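## Task

Read the lot number printed on the shelf edge under each foam block. Every foam block whose number shows up two or more times in the storeroom must be placed on the desk, entirely on its top with nothing overhanging an edge. Each foam block with a number that occurs only once stays on the shelf where it began. The robot must not tip over or finish leaning.

## Robot and tools

ROBOT. A TidyBot++: a four-caster mobile base (0.54 m long, 0.50 m wide, 0.38 m tall) carrying one seven-joint arm with a two-finger gripper. There is only one arm, so every command is a single object, not a list per arm. The shoulder sits 0.12 m ahead of the base centre, 0.68 m up. Cameras: base_camera (fixed on the base, looking ahead) and wrist_camera (looks along the hand). The arm begins folded, hand pointing down, sticking out about 0.08 m beyond the base front.

FRAMES. Base frame: origin on the floor below the base centre, x ahead, y to the left, z up, metres. hand_pose is reported in this frame as [x, y, z, qw, qx, qy, qz]; its point lies between the finger pads, its z axis runs out along the fingers, and the fingers close along its y axis. Odometry frame is the base frame as it was at the start; base_odometry counts wheel rotation only, so slip looks like travel, and heading (rad, left positive, -3.142 to 3.142) drifts a few cm and degrees over many moves. base_tilt is in degrees, forward and right positive.

move. One action plus optional cameras (list of base_camera, wrist_camera or all; empty list means no images) and blocking (true or omitted: return when everything is at rest; false: return in about half a second while motion continues). Action keys:
- base: an object with any of translate_m (metres ahead, negative back, -2 to 2), strafe_m (metres to the left, -2 to 2), rotate_rad (radians, counter-clockwise from above positive, -6.3 to 6.3). All are offsets from where the base currently is, measured along its axes at the start of the command.
- joints: absolute angles by name: joint_1_rad (any angle; positive turns the arm clockwise seen from above, the opposite of heading), joint_2_rad (shoulder, -2.249 to 2.249, 0 upright, positive leans forward), joint_3_rad (any angle), joint_4_rad (elbow, -2.579 to 2.579, 0 straight), joint_5_rad (any angle), joint_6_rad (wrist, -2.099 to 2.099), joint_7_rad (any angle; with hand down, positive is counter-clockwise from above, at 1.57 the fingers open left/right), gripper_pos (0 fully open, about 85 mm gap, to 1 closed). Free-turning joints take the short way, so turn in steps under half a revolution.
- target: an absolute hand pose, seven numbers [x, y, z, qw, qx, qy, qz], metres, base frame. With target, joints may contain only gripper_pos.
- speeds: caps for this action only: translate_m and strafe_m 0.05 to 0.5 m/s, rotate_rad 0.1 to 1.57 rad/s. For a combined translate and strafe give the cap under one key.
A call with no action just returns state and pictures. Unknown keys make the call invalid; out-of-range numbers get it refused, and after a refusal or an unplanned stop the remaining move, wait and finished_scene calls of that reply are skipped.

wait: seconds (0 to 10), cameras. Commands nothing; returns early once moves settle; wait(0) reports an unblocked move under earlier move.
stop: cameras only. Brakes every running motion you started; braked parts say stopped and hold, possibly still pressing.
zoom_image: camera (base_camera or wrist_camera) and region [x0, y0, x1, y1] in pixels from the top-left, at most 504 by 504; use it to read lot numbers.
read_manual: section, only licences. Moves nothing.
finished_scene: scene, the integer number of the current scene. Ends it permanently; the goal must hold without the robot.

RESULTS. base_status, joint_status, hand_status: moving, done, off_target (resting away from target, may still push), stopped, contact_stop or time_out (unplanned stops; the old target is dropped), not_followed (a built-in check withheld arm targets; pose unreachable means a target was withheld; joint command not followed with cause: means self-collision). torque_fault: a sensor hit its limit; arm and gripper freeze for 10 s. ARM HIT: the arm struck the base or itself. on_its_own lists things the robot did unprompted. motor_effort gives percent of max per motor, with the peak of the last action in brackets. hand_target is where the hand would be with every joint on target. Motor temperatures per joint; MOTOR HOT from 60 °C, OVER-TEMPERATURE FAULT and limit_stop_at_motor_heat when the arm goes limp near 75 °C. The pictures line orders the images. For the gripper, done at 1 means nothing was grasped; off_target shows the reading where an object halted the fingers.

TIPS. After a target is done the hand is usually within 3 cm; to fix, add (wanted minus measured hand_pose) to the last target's position. To hold still while loaded, resend hand_target, not hand_pose. Held loads make the arm sag; never command a joint to its current reading while carrying. A straight-down hand reaches at most about 0.94 m high, only close in. Forward, low, close targets often miss and can drive the arm into the base, which is not protected. Closed fingertips reach about 20 mm past the hand point.

AVOID. Dropping objects or releasing them while they move, slamming, hard hits, very hard pushes, gripping hard on something still supported, twisting or yanking the gripper. Do not drive or turn while the arm is caught on anything about 0.6 m up or higher, and do not swing a stretched arm sideways or reach far over nearby furniture from the folded pose: the robot can tip. Back away or retract the arm to right a lean. A blocked base keeps shoving until it gives up, and done may then hide a short stop. Long stretched holds overheat motors.

Each tool is called after ">>>" as a command line: name --argument value for each argument, lists and objects as JSON in quotes; but a table of rows of numbers goes row by row, as --pt "numbers of a row", without its own name.

## Session

>>> move --joints '{"joint_6_rad":-2.0}'

Scene clock: 1.33 s.
Motor temperatures (°C): [38 35 31 37 40 37 42]
move: not_followed
base_odometry: x=+0.000 y=+0.000 heading=+0.000
base_tilt: forward=-0.4 right=+0.6
base_status: not commanded
joint_positions: joint_1_rad=-0.038 joint_2_rad=-0.374 joint_3_rad=+3.113 joint_4_rad=-2.522 joint_5_rad=-0.004 joint_6_rad=-1.021 joint_7_rad=+1.592 gripper_pos=+0.000
joint_status: joint_6_rad not_followed (moved -0.111 of -1.089)
motor_effort: joint_1_rad=+0(1) joint_2_rad=+0(2) joint_3_rad=+1(1) joint_4_rad=+14(19) joint_5_rad=+1(1) joint_6_rad=+0(5) joint_7_rad=+0(1)
hand_pose: x=+0.2195 y=+0.0081 z=+0.5907 quat_wxyz=(+0.004, +0.999, +0.042, -0.014) (m; base frame)
hand_target: x=+0.2134 y=+0.0078 z=+0.5905 quat_wxyz=(+0.004, +0.999, +0.042, -0.023) (m; base frame)
hand_status: not commanded
pictures: base_camera, wrist_camera
joint command not followed: on one or more control steps a check withheld the commanded joint targets, and the robot was not sent them on those steps. On the call's last step the targets were still withheld.
cause: the commanded joint targets, or the way to them, would bring two parts of the arm too close to each other (the joints from joint_2_rad to joint_7_rad lie between them).
Images, in order (width x height): base_camera 644x364, wrist_camera 644x476.

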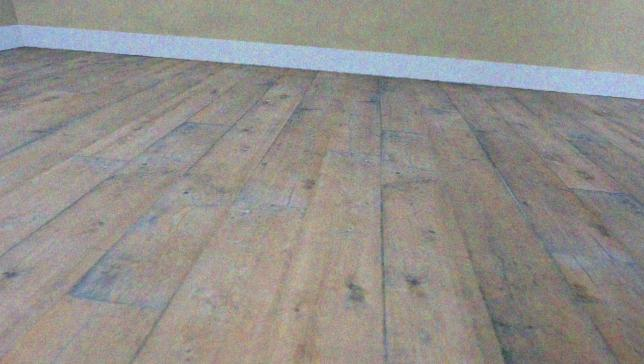

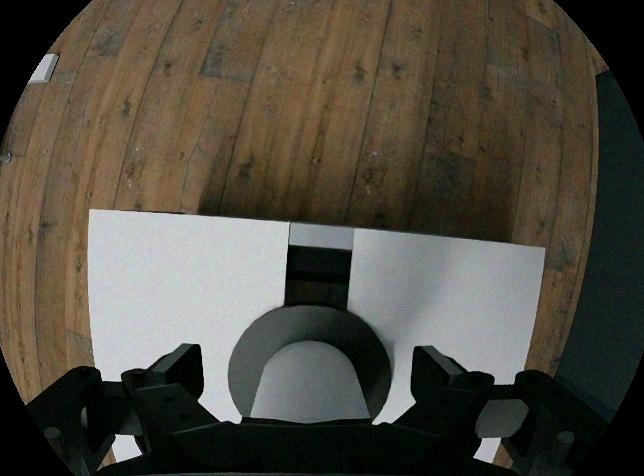

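>>> move --joints '{"joint_2_rad":-0.6,"joint_4_rad":-2.4,"joint_6_rad":0.1,"joint_1_rad":0,"joint_7_rad":1.57}'

>>> move --joints '{"joint_1_rad":-1.05}'

>>> move --joints '{"joint_1_rad":-2.1}'

>>> move --joints '{"joint_1_rad":-3.14}'

Scene clock: 4.60 s.
Motor temperatures (°C): [38 35 31 37 40 37 42]
move: done
base_odometry: x=+0.000 y=+0.000 heading=+0.000
base_tilt: forward=-0.4 right=+0.6
base_status: not commanded
joint_positions: joint_1_rad=-0.019 joint_2_rad=-0.587 joint_3_rad=+3.113 joint_4_rad=-2.406 joint_5_rad=-0.004 joint_6_rad=+0.047 joint_7_rad=+1.592 gripper_pos=+0.000
joint_status: all done
motor_effort: joint_1_rad=-1(2) joint_2_rad=-1(8) joint_3_rad=+1(1) joint_4_rad=+22(22) joint_5_rad=+1(1) joint_6_rad=+9(9) joint_7_rad=+0(1)
hand_pose: x=+0.4949 y=+0.0210 z=+0.8922 quat_wxyz=(-0.002, +0.774, +0.028, +0.632) (m; base frame)
hand_target: x=+0.4958 y=+0.0140 z=+0.9173 quat_wxyz=(-0.003, +0.751, +0.012, +0.660) (m; base frame)
hand_status: not commanded
pictures: base_camera, wrist_camera
held back during your reply time, on 11 control steps: two parts of the arm were too close to each other, or the arm's last command would have brought them too close.
led back after a hold: the arm was led back toward your command in small steps, so it may still be short of it.
joint command not followed: on one or more control steps a check withheld the commanded joint targets, and the robot was not sent them on those steps.
cause: the commanded joint targets, or the way to them, would bring two parts of the arm too close to each other (the joints from joint_2_rad to joint_7_rad lie between them).
Images, in order (width x height): base_camera 644x364, wrist_camera 644x476.

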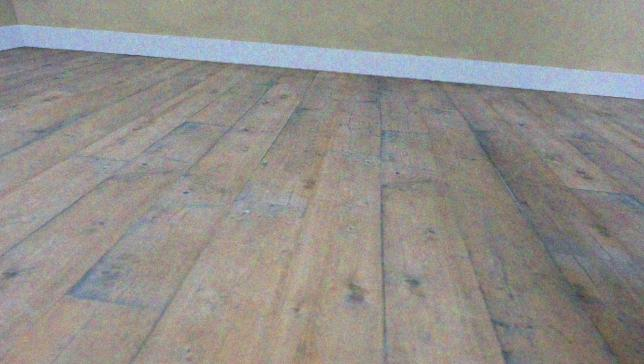

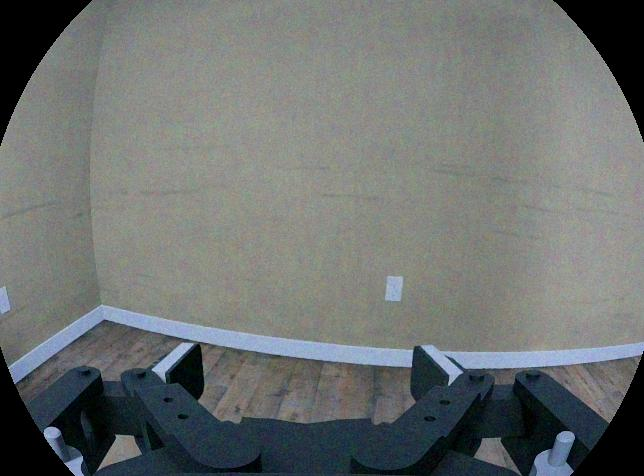

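Scene clock: 6.93 s.
Motor temperatures (°C): [38 35 31 37 40 37 42]
move: done
base_odometry: x=+0.000 y=+0.000 heading=+0.000
base_tilt: forward=-0.4 right=+0.6
base_status: not commanded
joint_positions: joint_1_rad=-1.031 joint_2_rad=-0.587 joint_3_rad=+3.113 joint_4_rad=-2.406 joint_5_rad=-0.004 joint_6_rad=+0.047 joint_7_rad=+1.592 gripper_pos=+0.000
joint_status: all done
motor_effort: joint_1_rad=-1(2) joint_2_rad=-1(2) joint_3_rad=+1(1) joint_4_rad=+21(23) joint_5_rad=+1(1) joint_6_rad=+8(9) joint_7_rad=+0(1)
hand_pose: x=+0.3005 y=+0.3298 z=+0.8922 quat_wxyz=(-0.308, +0.663, +0.400, +0.552) (m; base frame)
hand_target: x=+0.2943 y=+0.3338 z=+0.9173 quat_wxyz=(-0.334, +0.644, +0.387, +0.569) (m; base frame)
hand_status: not commanded
pictures: base_camera, wrist_camera
Images, in order (width x height): base_camera 644x364, wrist_camera 644x476.

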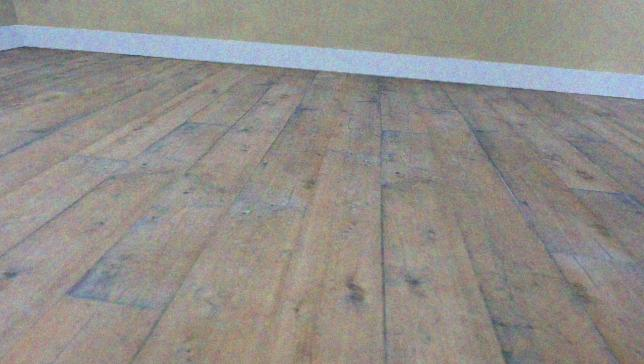

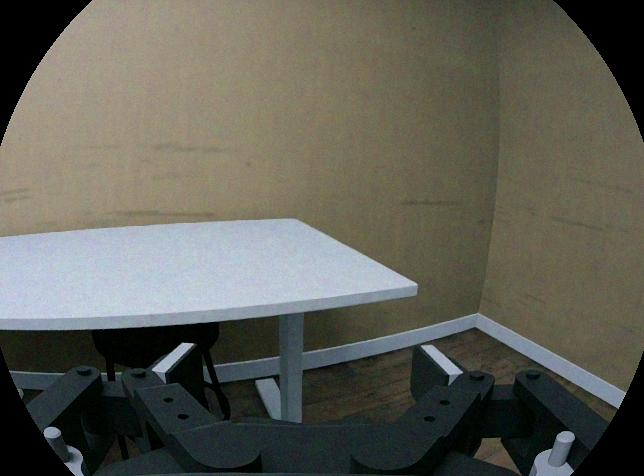

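Scene clock: 9.27 s.
Motor temperatures (°C): [38 35 31 37 40 37 42]
move: done
base_odometry: x=+0.000 y=+0.000 heading=+0.000
base_tilt: forward=-0.3 right=+0.6
base_status: not commanded
joint_positions: joint_1_rad=-2.081 joint_2_rad=-0.587 joint_3_rad=+3.113 joint_4_rad=-2.406 joint_5_rad=-0.004 joint_6_rad=+0.047 joint_7_rad=+1.592 gripper_pos=+0.000
joint_status: all done
motor_effort: joint_1_rad=-1(2) joint_2_rad=-1(2) joint_3_rad=+1(1) joint_4_rad=+22(23) joint_5_rad=+1(1) joint_6_rad=+8(9) joint_7_rad=+0(1)
hand_pose: x=-0.0768 y=+0.3215 z=+0.8922 quat_wxyz=(-0.544, +0.374, +0.679, +0.323) (m; base frame)
hand_target: x=-0.0833 y=+0.3182 z=+0.9173 quat_wxyz=(-0.574, +0.363, +0.658, +0.325) (m; base frame)
hand_status: not commanded
pictures: base_camera, wrist_camera
Images, in order (width x height): base_camera 644x364, wrist_camera 644x476.

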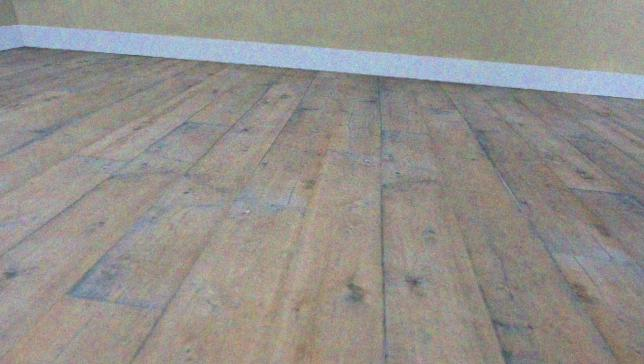

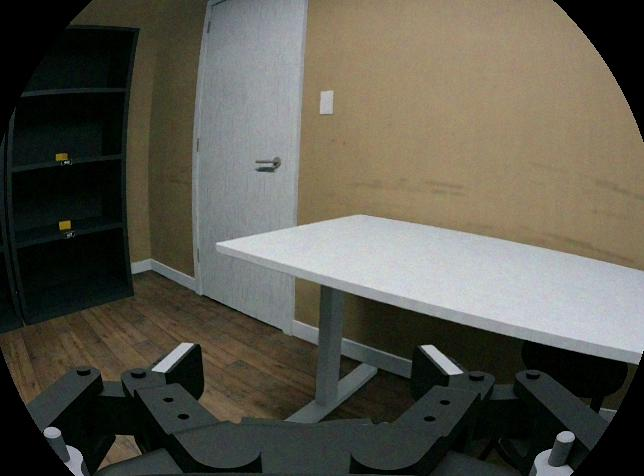

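Scene clock: 11.60 s.
Motor temperatures (°C): [38 35 31 37 40 38 42]
move: done
base_odometry: x=+0.000 y=+0.000 heading=+0.000
base_tilt: forward=-0.3 right=+0.6
base_status: not commanded
joint_positions: joint_1_rad=-3.121 joint_2_rad=-0.587 joint_3_rad=+3.113 joint_4_rad=-2.406 joint_5_rad=-0.004 joint_6_rad=+0.047 joint_7_rad=+1.592 gripper_pos=+0.000
joint_status: all done
motor_effort: joint_1_rad=-1(2) joint_2_rad=-1(2) joint_3_rad=+1(2) joint_4_rad=+22(23) joint_5_rad=+1(1) joint_6_rad=+9(9) joint_7_rad=+0(1)
hand_pose: x=-0.2574 y=-0.0061 z=+0.8922 quat_wxyz=(-0.632, -0.013, +0.775, +0.010) (m; base frame)
hand_target: x=-0.2578 y=-0.0134 z=+0.9173 quat_wxyz=(-0.660, -0.012, +0.751, -0.003) (m; base frame)
hand_status: not commanded
pictures: base_camera, wrist_camera
Images, in order (width x height): base_camera 644x364, wrist_camera 644x476.

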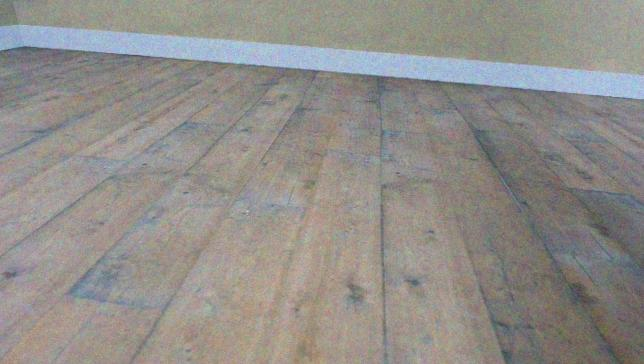

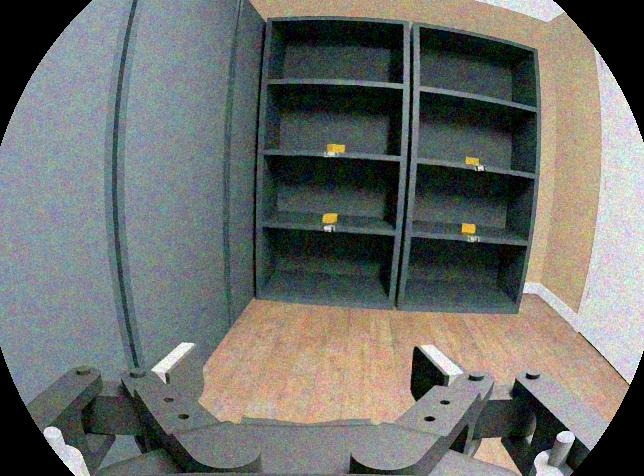

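>>> zoom_image --camera "wrist_camera" --region '[300, 130, 500, 250]'

>>> move --joints '{"joint_1_rad":-3.7}'

>>> move --joints '{"joint_1_rad":0.5}'

Scaled by 2.520.

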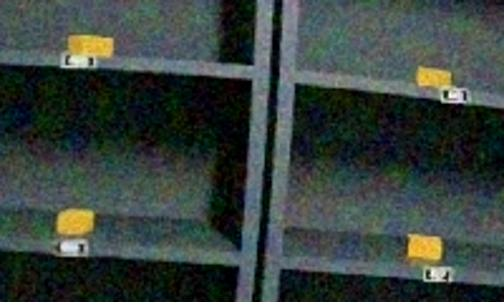

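Scene clock: 13.53 s.
Motor temperatures (°C): [38 35 31 37 40 38 42]
move: done
base_odometry: x=+0.000 y=+0.000 heading=+0.000
base_tilt: forward=-0.3 right=+0.6
base_status: not commanded
joint_positions: joint_1_rad=-3.682 joint_2_rad=-0.587 joint_3_rad=+3.113 joint_4_rad=-2.406 joint_5_rad=-0.004 joint_6_rad=+0.047 joint_7_rad=+1.592 gripper_pos=+0.000
joint_status: all done
motor_effort: joint_1_rad=+0(2) joint_2_rad=-1(2) joint_3_rad=+1(2) joint_4_rad=+22(23) joint_5_rad=+1(1) joint_6_rad=+9(9) joint_7_rad=+0(1)
hand_pose: x=-0.1966 y=-0.2052 z=+0.8922 quat_wxyz=(-0.611, -0.226, +0.741, -0.165) (m; base frame)
hand_target: x=-0.1931 y=-0.2115 z=+0.9173 quat_wxyz=(-0.633, -0.219, +0.719, -0.185) (m; base frame)
hand_status: not commanded
pictures: base_camera, wrist_camera
Images, in order (width x height): base_camera 644x364, wrist_camera 644x476.

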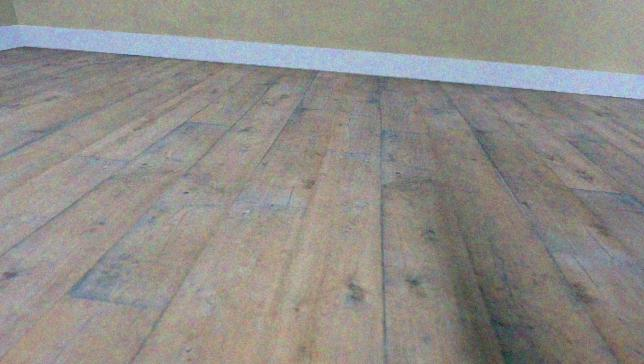

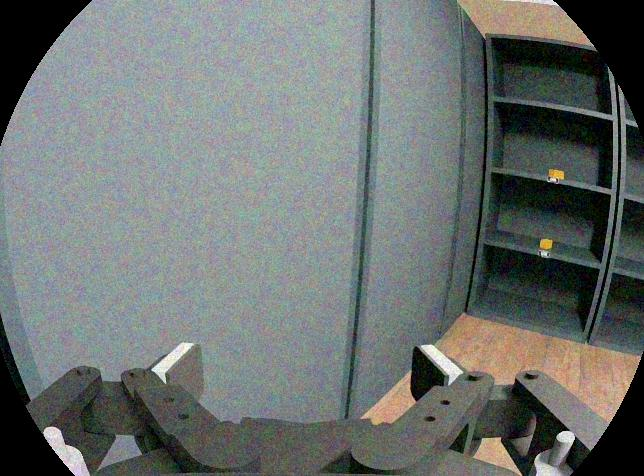

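Scene clock: 16.70 s.
Motor temperatures (°C): [38 35 31 37 40 38 42]
move: done
base_odometry: x=+0.000 y=+0.000 heading=+0.000
base_tilt: forward=-0.4 right=+0.6
base_status: not commanded
joint_positions: joint_1_rad=-5.764 joint_2_rad=-0.587 joint_3_rad=+3.113 joint_4_rad=-2.406 joint_5_rad=-0.004 joint_6_rad=+0.047 joint_7_rad=+1.592 gripper_pos=+0.000
joint_status: all done
motor_effort: joint_1_rad=-1(3) joint_2_rad=-2(2) joint_3_rad=+1(1) joint_4_rad=+22(23) joint_5_rad=+1(1) joint_6_rad=+9(9) joint_7_rad=+0(1)
hand_pose: x=+0.4525 y=-0.1746 z=+0.8922 quat_wxyz=(-0.166, -0.754, +0.179, -0.610) (m; base frame)
hand_target: x=+0.4564 y=-0.1683 z=+0.9173 quat_wxyz=(-0.160, -0.731, +0.174, -0.640) (m; base frame)
hand_status: not commanded
pictures: base_camera, wrist_camera
Images, in order (width x height): base_camera 644x364, wrist_camera 644x476.

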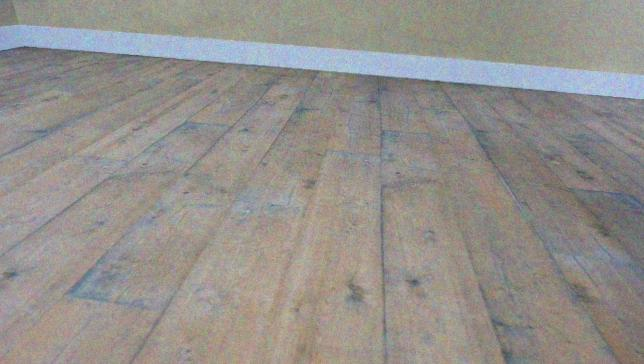

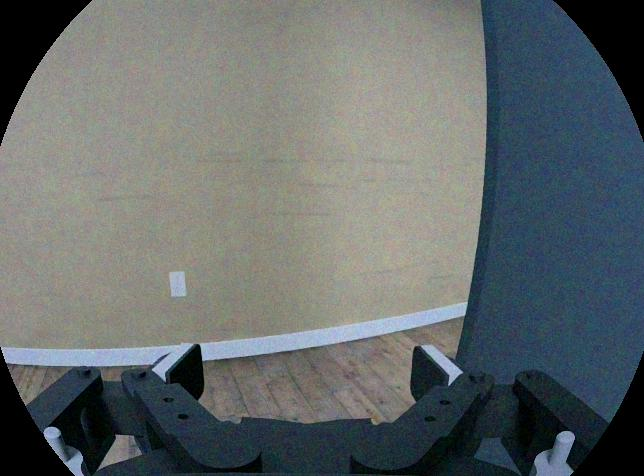

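>>> move --base '{"translate_m":1.1}' --joints '{"joint_1_rad":0.8}'

>>> move --joints '{"joint_1_rad":1.7}'

Scene clock: 20.63 s.
Motor temperatures (°C): [38 35 31 37 40 38 42]
move: done
base_odometry: x=+1.100 y=+0.000 heading=+0.001
base_tilt: forward=-0.4 right=+0.6
base_status: done
joint_positions: joint_1_rad=-5.501 joint_2_rad=-0.591 joint_3_rad=+3.113 joint_4_rad=-2.406 joint_5_rad=-0.004 joint_6_rad=+0.048 joint_7_rad=+1.592 gripper_pos=+0.000
joint_status: all done
motor_effort: joint_1_rad=-1(2) joint_2_rad=-1(3) joint_3_rad=+1(2) joint_4_rad=+22(23) joint_5_rad=+1(1) joint_6_rad=+9(9) joint_7_rad=+0(1)
hand_pose: x=+0.3950 y=-0.2548 z=+0.8939 quat_wxyz=(-0.245, -0.722, +0.275, -0.585) (m; base frame)
hand_target: x=+0.3916 y=-0.2605 z=+0.9173 quat_wxyz=(-0.254, -0.697, +0.281, -0.609) (m; base frame)
hand_status: not commanded
pictures: base_camera, wrist_camera
Images, in order (width x height): base_camera 644x364, wrist_camera 644x476.

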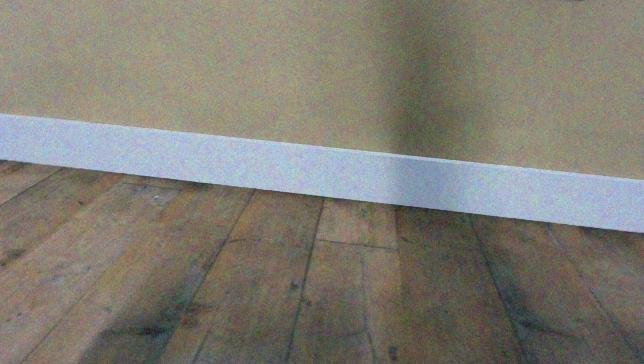

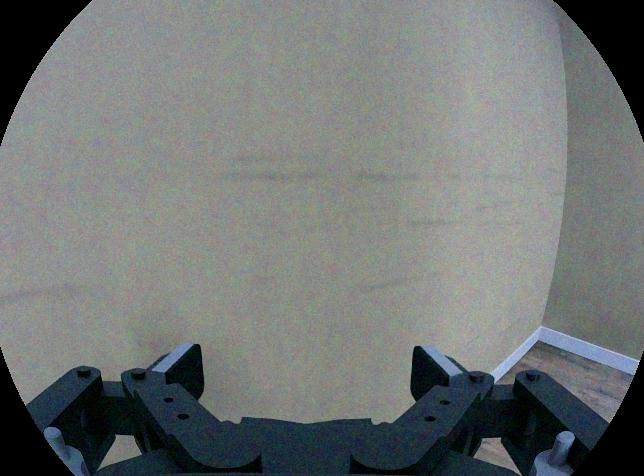

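Scene clock: 22.80 s.
Motor temperatures (°C): [38 35 31 37 40 38 42]
move: done
base_odometry: x=+1.100 y=+0.000 heading=+0.001
base_tilt: forward=-0.3 right=+0.6
base_status: not commanded
joint_positions: joint_1_rad=-4.602 joint_2_rad=-0.591 joint_3_rad=+3.113 joint_4_rad=-2.406 joint_5_rad=-0.004 joint_6_rad=+0.048 joint_7_rad=+1.592 gripper_pos=+0.000
joint_status: all done
motor_effort: joint_1_rad=-1(2) joint_2_rad=-1(2) joint_3_rad=+1(2) joint_4_rad=+22(23) joint_5_rad=+1(1) joint_6_rad=+9(9) joint_7_rad=+0(1)
hand_pose: x=+0.0912 y=-0.3746 z=+0.8939 quat_wxyz=(-0.475, -0.531, +0.562, -0.420) (m; base frame)
hand_target: x=+0.0844 y=-0.3755 z=+0.9173 quat_wxyz=(-0.494, -0.505, +0.556, -0.438) (m; base frame)
hand_status: not commanded
pictures: base_camera, wrist_camera
Images, in order (width x height): base_camera 644x364, wrist_camera 644x476.

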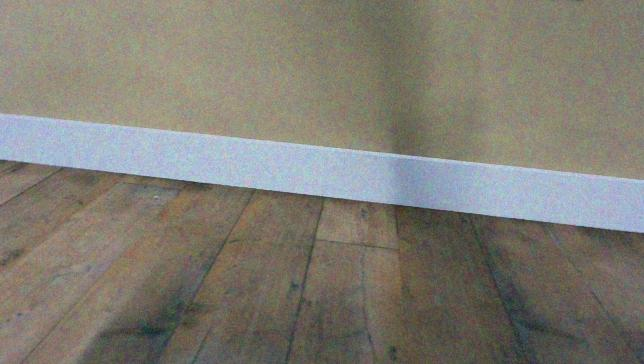

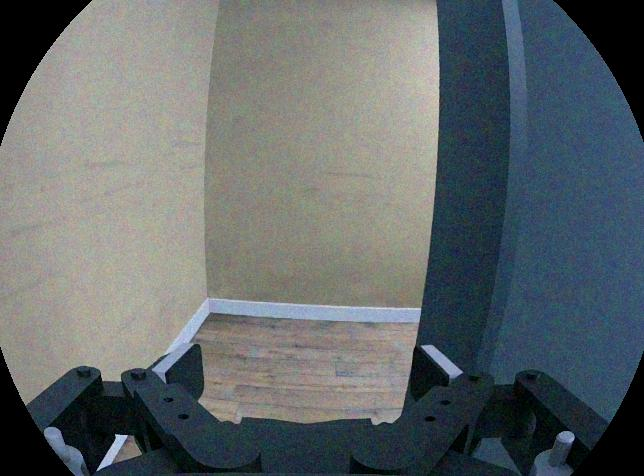

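>>> move --base '{"strafe_m":-1.7}'

>>> move --joints '{"joint_1_rad":3.14}'

Scene clock: 28.03 s.
Motor temperatures (°C): [38 35 31 37 40 38 42]
move: done
base_odometry: x=+1.102 y=-1.700 heading=+0.001
base_tilt: forward=-0.4 right=+0.6
base_status: done
joint_positions: joint_1_rad=-4.601 joint_2_rad=-0.594 joint_3_rad=+3.113 joint_4_rad=-2.406 joint_5_rad=-0.004 joint_6_rad=+0.049 joint_7_rad=+1.592 gripper_pos=+0.000
joint_status: not commanded
motor_effort: joint_1_rad=+0(1) joint_2_rad=-1(3) joint_3_rad=+1(2) joint_4_rad=+22(23) joint_5_rad=+1(1) joint_6_rad=+9(10) joint_7_rad=+0(1)
hand_pose: x=+0.0911 y=-0.3740 z=+0.8953 quat_wxyz=(-0.476, -0.530, +0.561, -0.421) (m; base frame)
hand_target: x=+0.0844 y=-0.3755 z=+0.9173 quat_wxyz=(-0.494, -0.505, +0.556, -0.438) (m; base frame)
hand_status: not commanded
pictures: base_camera, wrist_camera
Images, in order (width x height): base_camera 644x364, wrist_camera 644x476.

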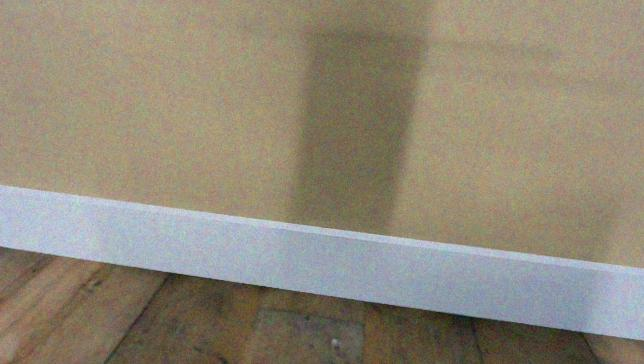

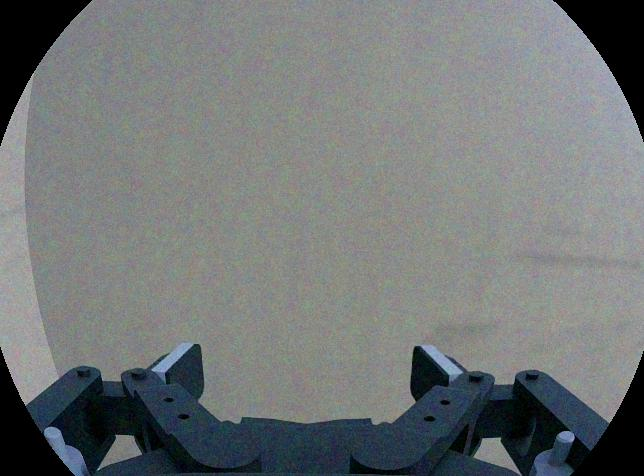

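Scene clock: 30.73 s.
Motor temperatures (°C): [38 35 31 37 40 38 42]
move: done
base_odometry: x=+1.102 y=-1.700 heading=+0.001
base_tilt: forward=-0.4 right=+0.6
base_status: not commanded
joint_positions: joint_1_rad=-3.162 joint_2_rad=-0.594 joint_3_rad=+3.113 joint_4_rad=-2.406 joint_5_rad=-0.004 joint_6_rad=+0.049 joint_7_rad=+1.592 gripper_pos=+0.000
joint_status: all done
motor_effort: joint_1_rad=+0(2) joint_2_rad=-2(2) joint_3_rad=+1(2) joint_4_rad=+22(23) joint_5_rad=+1(1) joint_6_rad=+9(10) joint_7_rad=+0(1)
hand_pose: x=-0.2555 y=-0.0212 z=+0.8953 quat_wxyz=(-0.636, -0.028, +0.771, -0.002) (m; base frame)
hand_target: x=-0.2578 y=-0.0146 z=+0.9173 quat_wxyz=(-0.660, -0.013, +0.751, -0.004) (m; base frame)
hand_status: not commanded
pictures: base_camera, wrist_camera
Images, in order (width x height): base_camera 644x364, wrist_camera 644x476.

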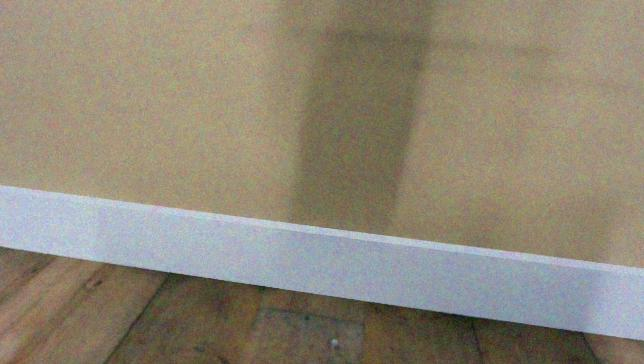

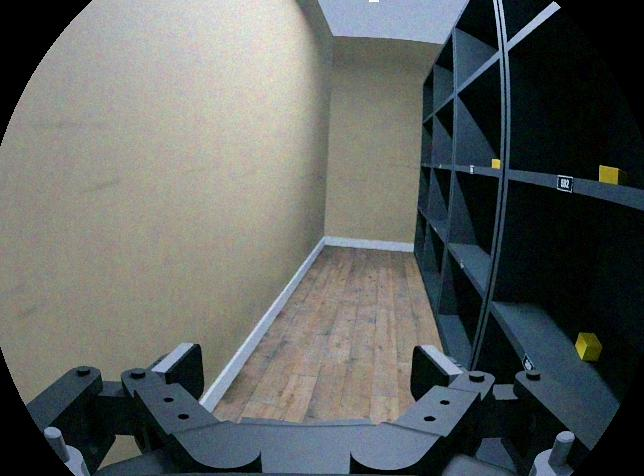

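>>> move --base '{"strafe_m":-0.1,"translate_m":-1.0}'

>>> move --joints '{"joint_1_rad":-1.57}'

>>> zoom_image --camera "wrist_camera" --region '[100, 0, 600, 476]'

Scene clock: 34.67 s.
Motor temperatures (°C): [38 35 31 37 40 38 42]
move: done
base_odometry: x=+0.102 y=-1.802 heading=+0.002
base_tilt: forward=-0.4 right=+0.6
base_status: done
joint_positions: joint_1_rad=-3.162 joint_2_rad=-0.596 joint_3_rad=+3.113 joint_4_rad=-2.406 joint_5_rad=-0.004 joint_6_rad=+0.049 joint_7_rad=+1.592 gripper_pos=+0.000
joint_status: not commanded
motor_effort: joint_1_rad=+0(1) joint_2_rad=+0(3) joint_3_rad=+1(1) joint_4_rad=+22(23) joint_5_rad=+1(1) joint_6_rad=+8(9) joint_7_rad=+0(1)
hand_pose: x=-0.2551 y=-0.0212 z=+0.8962 quat_wxyz=(-0.637, -0.028, +0.771, -0.002) (m; base frame)
hand_target: x=-0.2578 y=-0.0146 z=+0.9173 quat_wxyz=(-0.660, -0.013, +0.751, -0.004) (m; base frame)
hand_status: not commanded
pictures: base_camera, wrist_camera
Images, in order (width x height): base_camera 644x364, wrist_camera 644x476.

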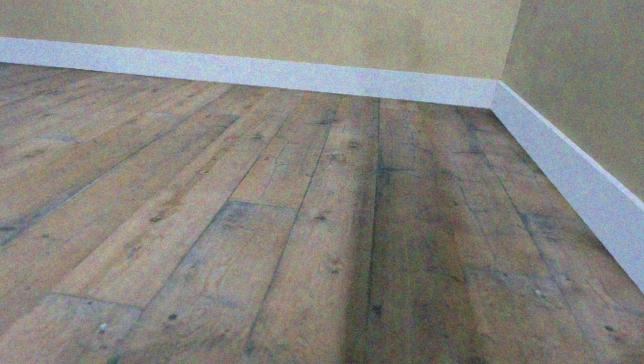

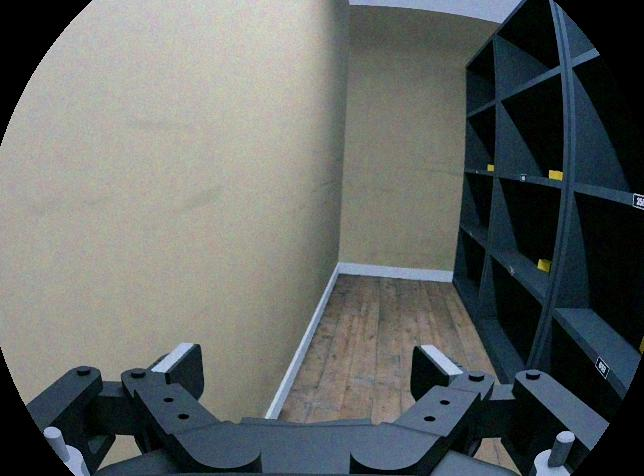

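Scene clock: 37.47 s.
Motor temperatures (°C): [38 35 31 37 40 38 42]
move: done
base_odometry: x=+0.102 y=-1.802 heading=+0.002
base_tilt: forward=-0.4 right=+0.6
base_status: not commanded
joint_positions: joint_1_rad=-1.589 joint_2_rad=-0.596 joint_3_rad=+3.113 joint_4_rad=-2.406 joint_5_rad=-0.004 joint_6_rad=+0.049 joint_7_rad=+1.592 gripper_pos=+0.000
joint_status: all done
motor_effort: joint_1_rad=+0(2) joint_2_rad=-1(2) joint_3_rad=+1(2) joint_4_rad=+22(23) joint_5_rad=+1(1) joint_6_rad=+9(9) joint_7_rad=+0(1)
hand_pose: x=+0.0986 y=+0.3741 z=+0.8962 quat_wxyz=(-0.451, +0.525, +0.564, +0.449) (m; base frame)
hand_target: x=+0.1053 y=+0.3768 z=+0.9173 quat_wxyz=(-0.469, +0.523, +0.540, +0.464) (m; base frame)
hand_status: not commanded
pictures: base_camera, wrist_camera
Images, in order (width x height): base_camera 644x364, wrist_camera 644x476.

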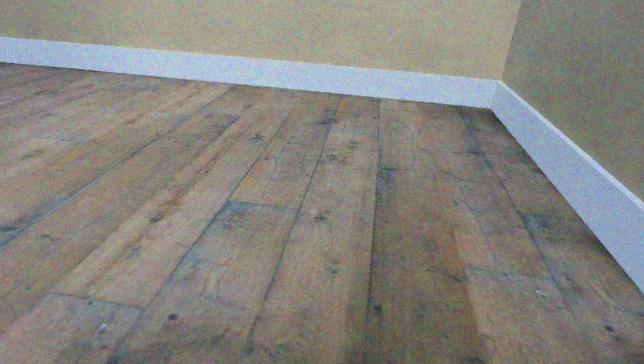

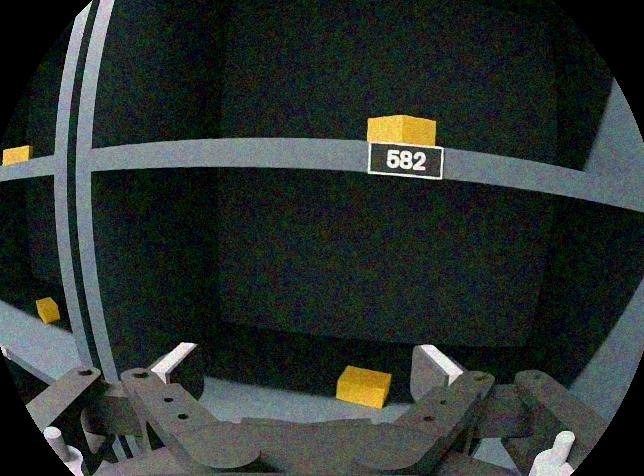

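Scaled by 1.008.

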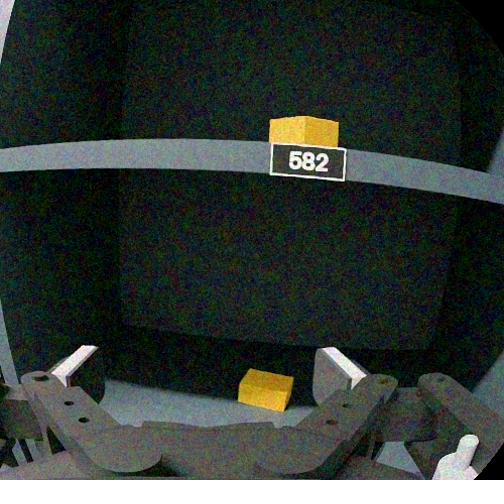

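>>> move --joints '{"joint_6_rad":-0.6}'

>>> move --base '{"translate_m":-0.8}'

>>> move --joints '{"joint_6_rad":0.1}'

>>> move --base '{"translate_m":-0.85}'

>>> move --joints '{"joint_6_rad":-0.6}'

Scene clock: 39.07 s.
Motor temperatures (°C): [38 35 31 37 40 38 42]
move: done
base_odometry: x=+0.102 y=-1.802 heading=+0.002
base_tilt: forward=-0.4 right=+0.6
base_status: not commanded
joint_positions: joint_1_rad=-1.589 joint_2_rad=-0.596 joint_3_rad=+3.113 joint_4_rad=-2.401 joint_5_rad=-0.004 joint_6_rad=-0.560 joint_7_rad=+1.592 gripper_pos=+0.000
joint_status: all done
motor_effort: joint_1_rad=-1(1) joint_2_rad=+1(1) joint_3_rad=+1(1) joint_4_rad=+20(23) joint_5_rad=+1(1) joint_6_rad=+6(9) joint_7_rad=+0(1)
hand_pose: x=+0.1041 y=+0.2871 z=+0.7346 quat_wxyz=(-0.266, +0.632, +0.676, +0.269) (m; base frame)
hand_target: x=+0.1097 y=+0.2784 z=+0.7278 quat_wxyz=(-0.255, +0.650, +0.668, +0.257) (m; base frame)
hand_status: not commanded
pictures: base_camera, wrist_camera
Images, in order (width x height): base_camera 644x364, wrist_camera 644x476.

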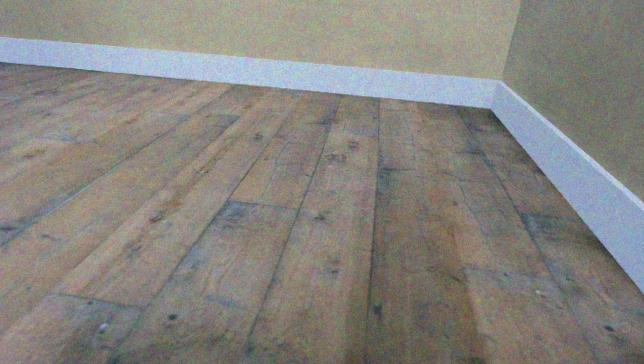

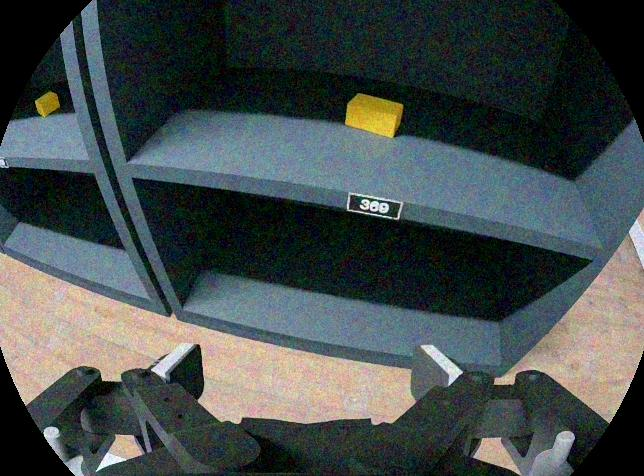

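Scene clock: 44.30 s.
Motor temperatures (°C): [38 35 31 37 40 38 42]
move: time_out
base_odometry: x=-0.696 y=-1.803 heading=-0.001
base_tilt: forward=-0.3 right=+0.6
base_status: translate_m time_out (by the wheels' count: -0.798 of -0.800)
joint_positions: joint_1_rad=-1.587 joint_2_rad=-0.597 joint_3_rad=+3.112 joint_4_rad=-2.401 joint_5_rad=-0.004 joint_6_rad=-0.561 joint_7_rad=+1.592 gripper_pos=+0.000
joint_status: not commanded
motor_effort: joint_1_rad=+0(2) joint_2_rad=-1(6) joint_3_rad=+1(4) joint_4_rad=+20(22) joint_5_rad=+1(2) joint_6_rad=+6(7) joint_7_rad=+0(1)
hand_pose: x=+0.1044 y=+0.2868 z=+0.7346 quat_wxyz=(-0.266, +0.633, +0.676, +0.269) (m; base frame)
hand_target: x=+0.1097 y=+0.2784 z=+0.7278 quat_wxyz=(-0.255, +0.650, +0.668, +0.257) (m; base frame)
hand_status: not commanded
pictures: base_camera, wrist_camera
Images, in order (width x height): base_camera 644x364, wrist_camera 644x476.

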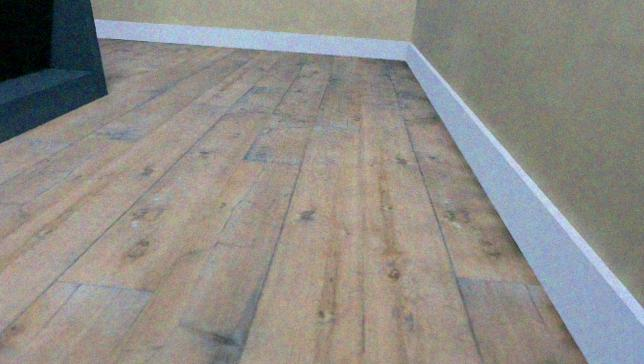

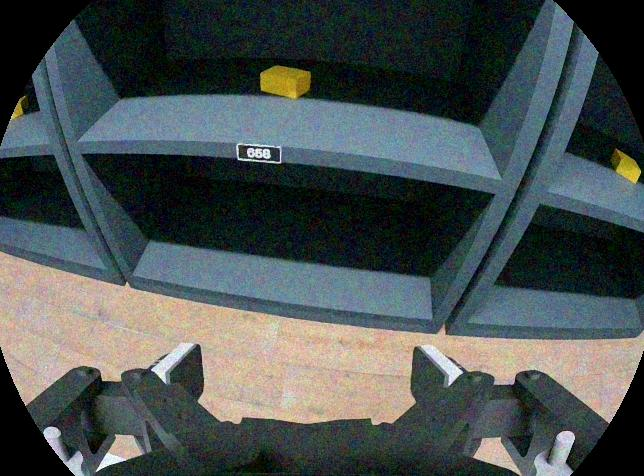

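not run: a stop that you did not command came earlier in this reply.

not run: a stop that you did not command came earlier in this reply.

not run: a stop that you did not command came earlier in this reply.

>>> move --joints '{"joint_6_rad":0.1}' --cameras '["wrist_camera"]'

>>> zoom_image --camera "wrist_camera" --region '[0, 50, 500, 350]'

>>> move --base '{"translate_m":-0.85}'

>>> move --joints '{"joint_6_rad":-0.6}'

Scene clock: 45.93 s.
Motor temperatures (°C): [38 35 31 37 40 38 42]
move: done
base_odometry: x=-0.696 y=-1.803 heading=-0.001
base_tilt: forward=-0.4 right=+0.6
base_status: not commanded
joint_positions: joint_1_rad=-1.587 joint_2_rad=-0.597 joint_3_rad=+3.112 joint_4_rad=-2.398 joint_5_rad=-0.004 joint_6_rad=+0.051 joint_7_rad=+1.592 gripper_pos=+0.000
joint_status: all done
motor_effort: joint_1_rad=+0(1) joint_2_rad=-1(2) joint_3_rad=+1(1) joint_4_rad=+22(24) joint_5_rad=+1(1) joint_6_rad=+9(10) joint_7_rad=-1(1)
hand_pose: x=+0.0989 y=+0.3752 z=+0.9025 quat_wxyz=(-0.454, +0.523, +0.561, +0.453) (m; base frame)
hand_target: x=+0.1053 y=+0.3768 z=+0.9173 quat_wxyz=(-0.469, +0.523, +0.540, +0.464) (m; base frame)
hand_status: not commanded
pictures: wrist_camera
Images, in order (width x height): wrist_camera 644x476.

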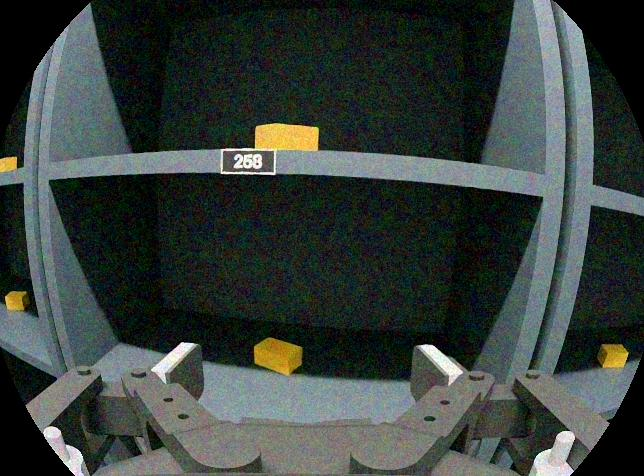

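Scaled by 1.008.

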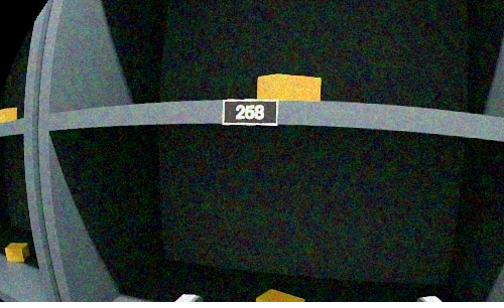

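Scene clock: 51.37 s.
Motor temperatures (°C): [38 35 31 37 40 38 42]
move: time_out
base_odometry: x=-1.544 y=-1.802 heading=-0.002
base_tilt: forward=-0.4 right=+0.5
base_status: translate_m time_out (by the wheels' count: -0.848 of -0.850)
joint_positions: joint_1_rad=-1.586 joint_2_rad=-0.552 joint_3_rad=+3.112 joint_4_rad=-2.398 joint_5_rad=-0.004 joint_6_rad=+0.051 joint_7_rad=+1.592 gripper_pos=+0.000
joint_status: not commanded
motor_effort: joint_1_rad=+1(3) joint_2_rad=-13(15) joint_3_rad=+0(2) joint_4_rad=+22(23) joint_5_rad=+1(1) joint_6_rad=+8(10) joint_7_rad=+0(1)
hand_pose: x=+0.0991 y=+0.3847 z=+0.8856 quat_wxyz=(-0.442, +0.533, +0.571, +0.440) (m; base frame)
hand_target: x=+0.1053 y=+0.3768 z=+0.9173 quat_wxyz=(-0.469, +0.523, +0.540, +0.464) (m; base frame)
hand_status: not commanded
pictures: base_camera, wrist_camera
Images, in order (width x height): base_camera 644x364, wrist_camera 644x476.

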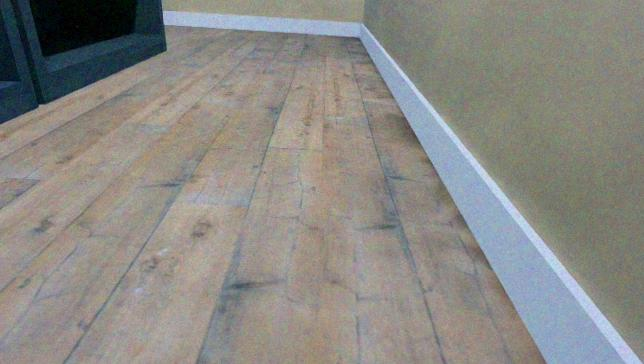

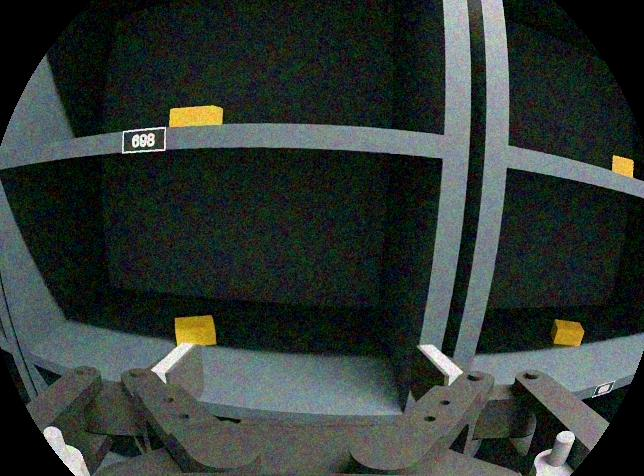

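not run: a stop that you did not command came earlier in this reply.

>>> zoom_image --camera "wrist_camera" --region '[100, 100, 220, 180]'

>>> move --joints '{"joint_6_rad":-0.6}' --cameras '["wrist_camera"]'

>>> zoom_image --camera "wrist_camera" --region '[100, 50, 300, 200]'

Scaled by 4.200.

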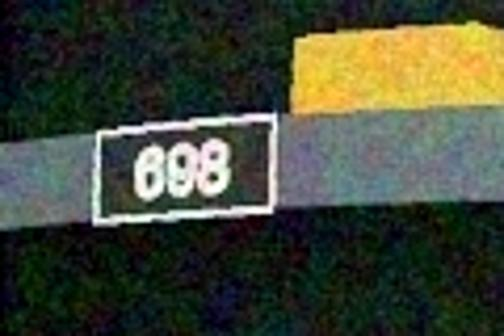

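Scene clock: 52.97 s.
Motor temperatures (°C): [38 35 31 37 40 38 42]
move: done
base_odometry: x=-1.544 y=-1.802 heading=-0.002
base_tilt: forward=-0.4 right=+0.5
base_status: not commanded
joint_positions: joint_1_rad=-1.586 joint_2_rad=-0.552 joint_3_rad=+3.112 joint_4_rad=-2.396 joint_5_rad=-0.004 joint_6_rad=-0.559 joint_7_rad=+1.592 gripper_pos=+0.000
joint_status: all done
motor_effort: joint_1_rad=+1(1) joint_2_rad=-11(14) joint_3_rad=+0(0) joint_4_rad=+20(23) joint_5_rad=+1(1) joint_6_rad=+6(9) joint_7_rad=+0(1)
hand_pose: x=+0.1045 y=+0.2908 z=+0.7245 quat_wxyz=(-0.254, +0.638, +0.680, +0.256) (m; base frame)
hand_target: x=+0.1097 y=+0.2784 z=+0.7278 quat_wxyz=(-0.255, +0.650, +0.668, +0.257) (m; base frame)
hand_status: not commanded
pictures: wrist_camera
Images, in order (width x height): wrist_camera 644x476.

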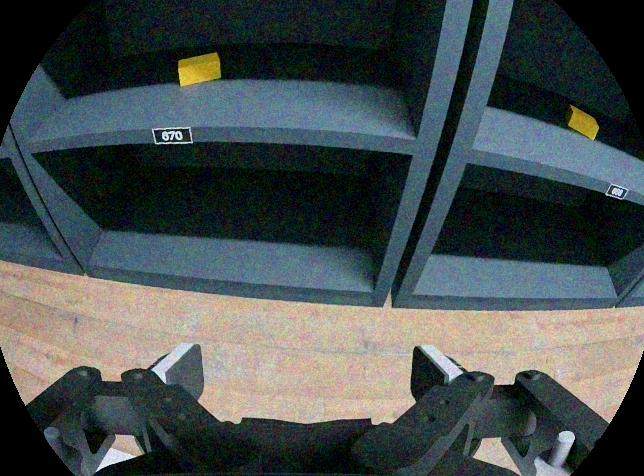

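Scaled by 2.520.

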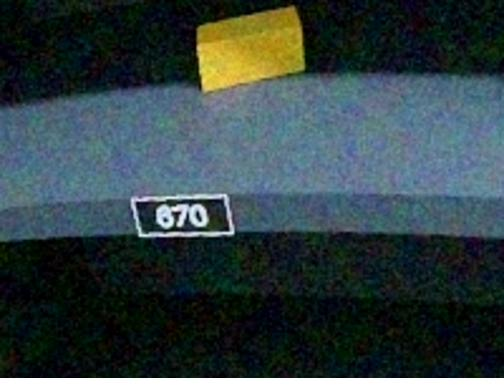

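>>> move --base '{"translate_m":-0.8}' --joints '{"joint_2_rad":-0.65}' --cameras '["wrist_camera"]'

>>> move --joints '{"joint_6_rad":0.1}' --cameras '["wrist_camera"]'

Scene clock: 58.53 s.
Motor temperatures (°C): [38 35 31 37 40 38 42]
move: time_out
base_odometry: x=-2.343 y=-1.801 heading=-0.004
base_tilt: forward=-0.4 right=+0.5
base_status: translate_m time_out (by the wheels' count: -0.799 of -0.800)
joint_positions: joint_1_rad=-1.586 joint_2_rad=-0.551 joint_3_rad=+3.112 joint_4_rad=-2.396 joint_5_rad=-0.004 joint_6_rad=-0.559 joint_7_rad=+1.592 gripper_pos=+0.000
joint_status: joint_2_rad off_target (ended at -0.551, target -0.650)
motor_effort: joint_1_rad=+2(5) joint_2_rad=-20(23) joint_3_rad=+0(1) joint_4_rad=+20(22) joint_5_rad=+1(1) joint_6_rad=+6(7) joint_7_rad=+0(1)
hand_pose: x=+0.1046 y=+0.2908 z=+0.7242 quat_wxyz=(-0.253, +0.638, +0.680, +0.256) (m; base frame)
hand_target: x=+0.1097 y=+0.2758 z=+0.7417 quat_wxyz=(-0.271, +0.644, +0.661, +0.274) (m; base frame)
hand_status: not commanded
pictures: wrist_camera
Images, in order (width x height): wrist_camera 644x476.

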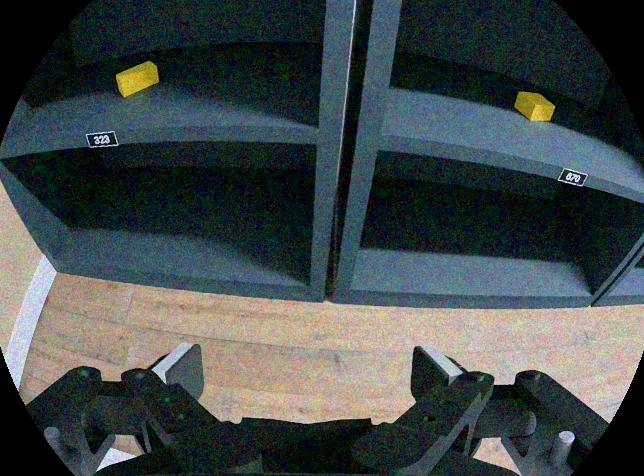

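not run: a stop that you did not command came earlier in this reply.

>>> move --base '{"strafe_m":0.12}' --joints '{"joint_2_rad":-0.5,"joint_6_rad":0.1}' --cameras '["wrist_camera"]'

>>> zoom_image --camera "wrist_camera" --region '[0, 80, 200, 230]'

Scene clock: 60.20 s.
Motor temperatures (°C): [38 35 31 37 40 38 42]
move: done
base_odometry: x=-2.343 y=-1.681 heading=-0.003
base_tilt: forward=-0.4 right=+0.6
base_status: done
joint_positions: joint_1_rad=-1.581 joint_2_rad=-0.502 joint_3_rad=+3.112 joint_4_rad=-2.397 joint_5_rad=-0.004 joint_6_rad=+0.044 joint_7_rad=+1.592 gripper_pos=+0.000
joint_status: all done
motor_effort: joint_1_rad=+0(1) joint_2_rad=-3(21) joint_3_rad=+1(1) joint_4_rad=+21(24) joint_5_rad=+1(1) joint_6_rad=+8(9) joint_7_rad=+0(1)
hand_pose: x=+0.1010 y=+0.3941 z=+0.8645 quat_wxyz=(-0.425, +0.547, +0.582, +0.425) (m; base frame)
hand_target: x=+0.1053 y=+0.3984 z=+0.8785 quat_wxyz=(-0.442, +0.546, +0.562, +0.437) (m; base frame)
hand_status: not commanded
pictures: wrist_camera
Images, in order (width x height): wrist_camera 644x476.

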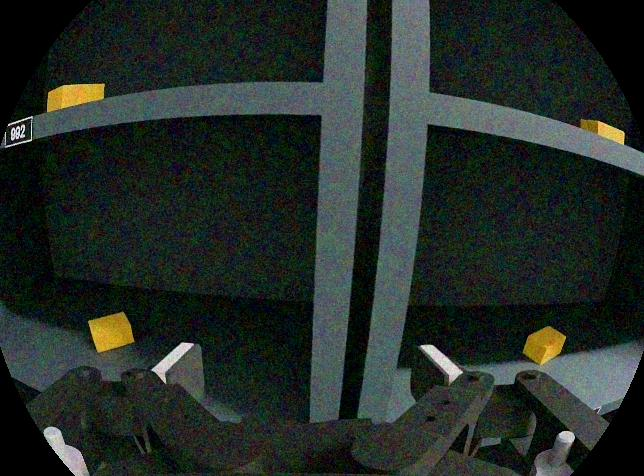

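Scaled by 2.520.

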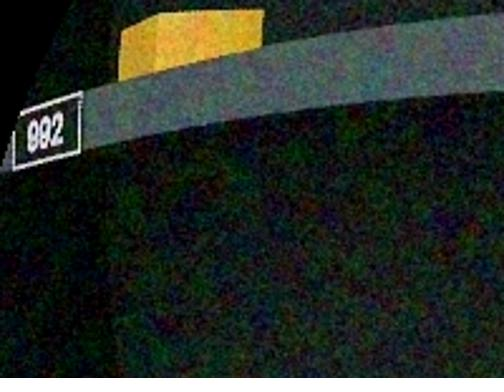

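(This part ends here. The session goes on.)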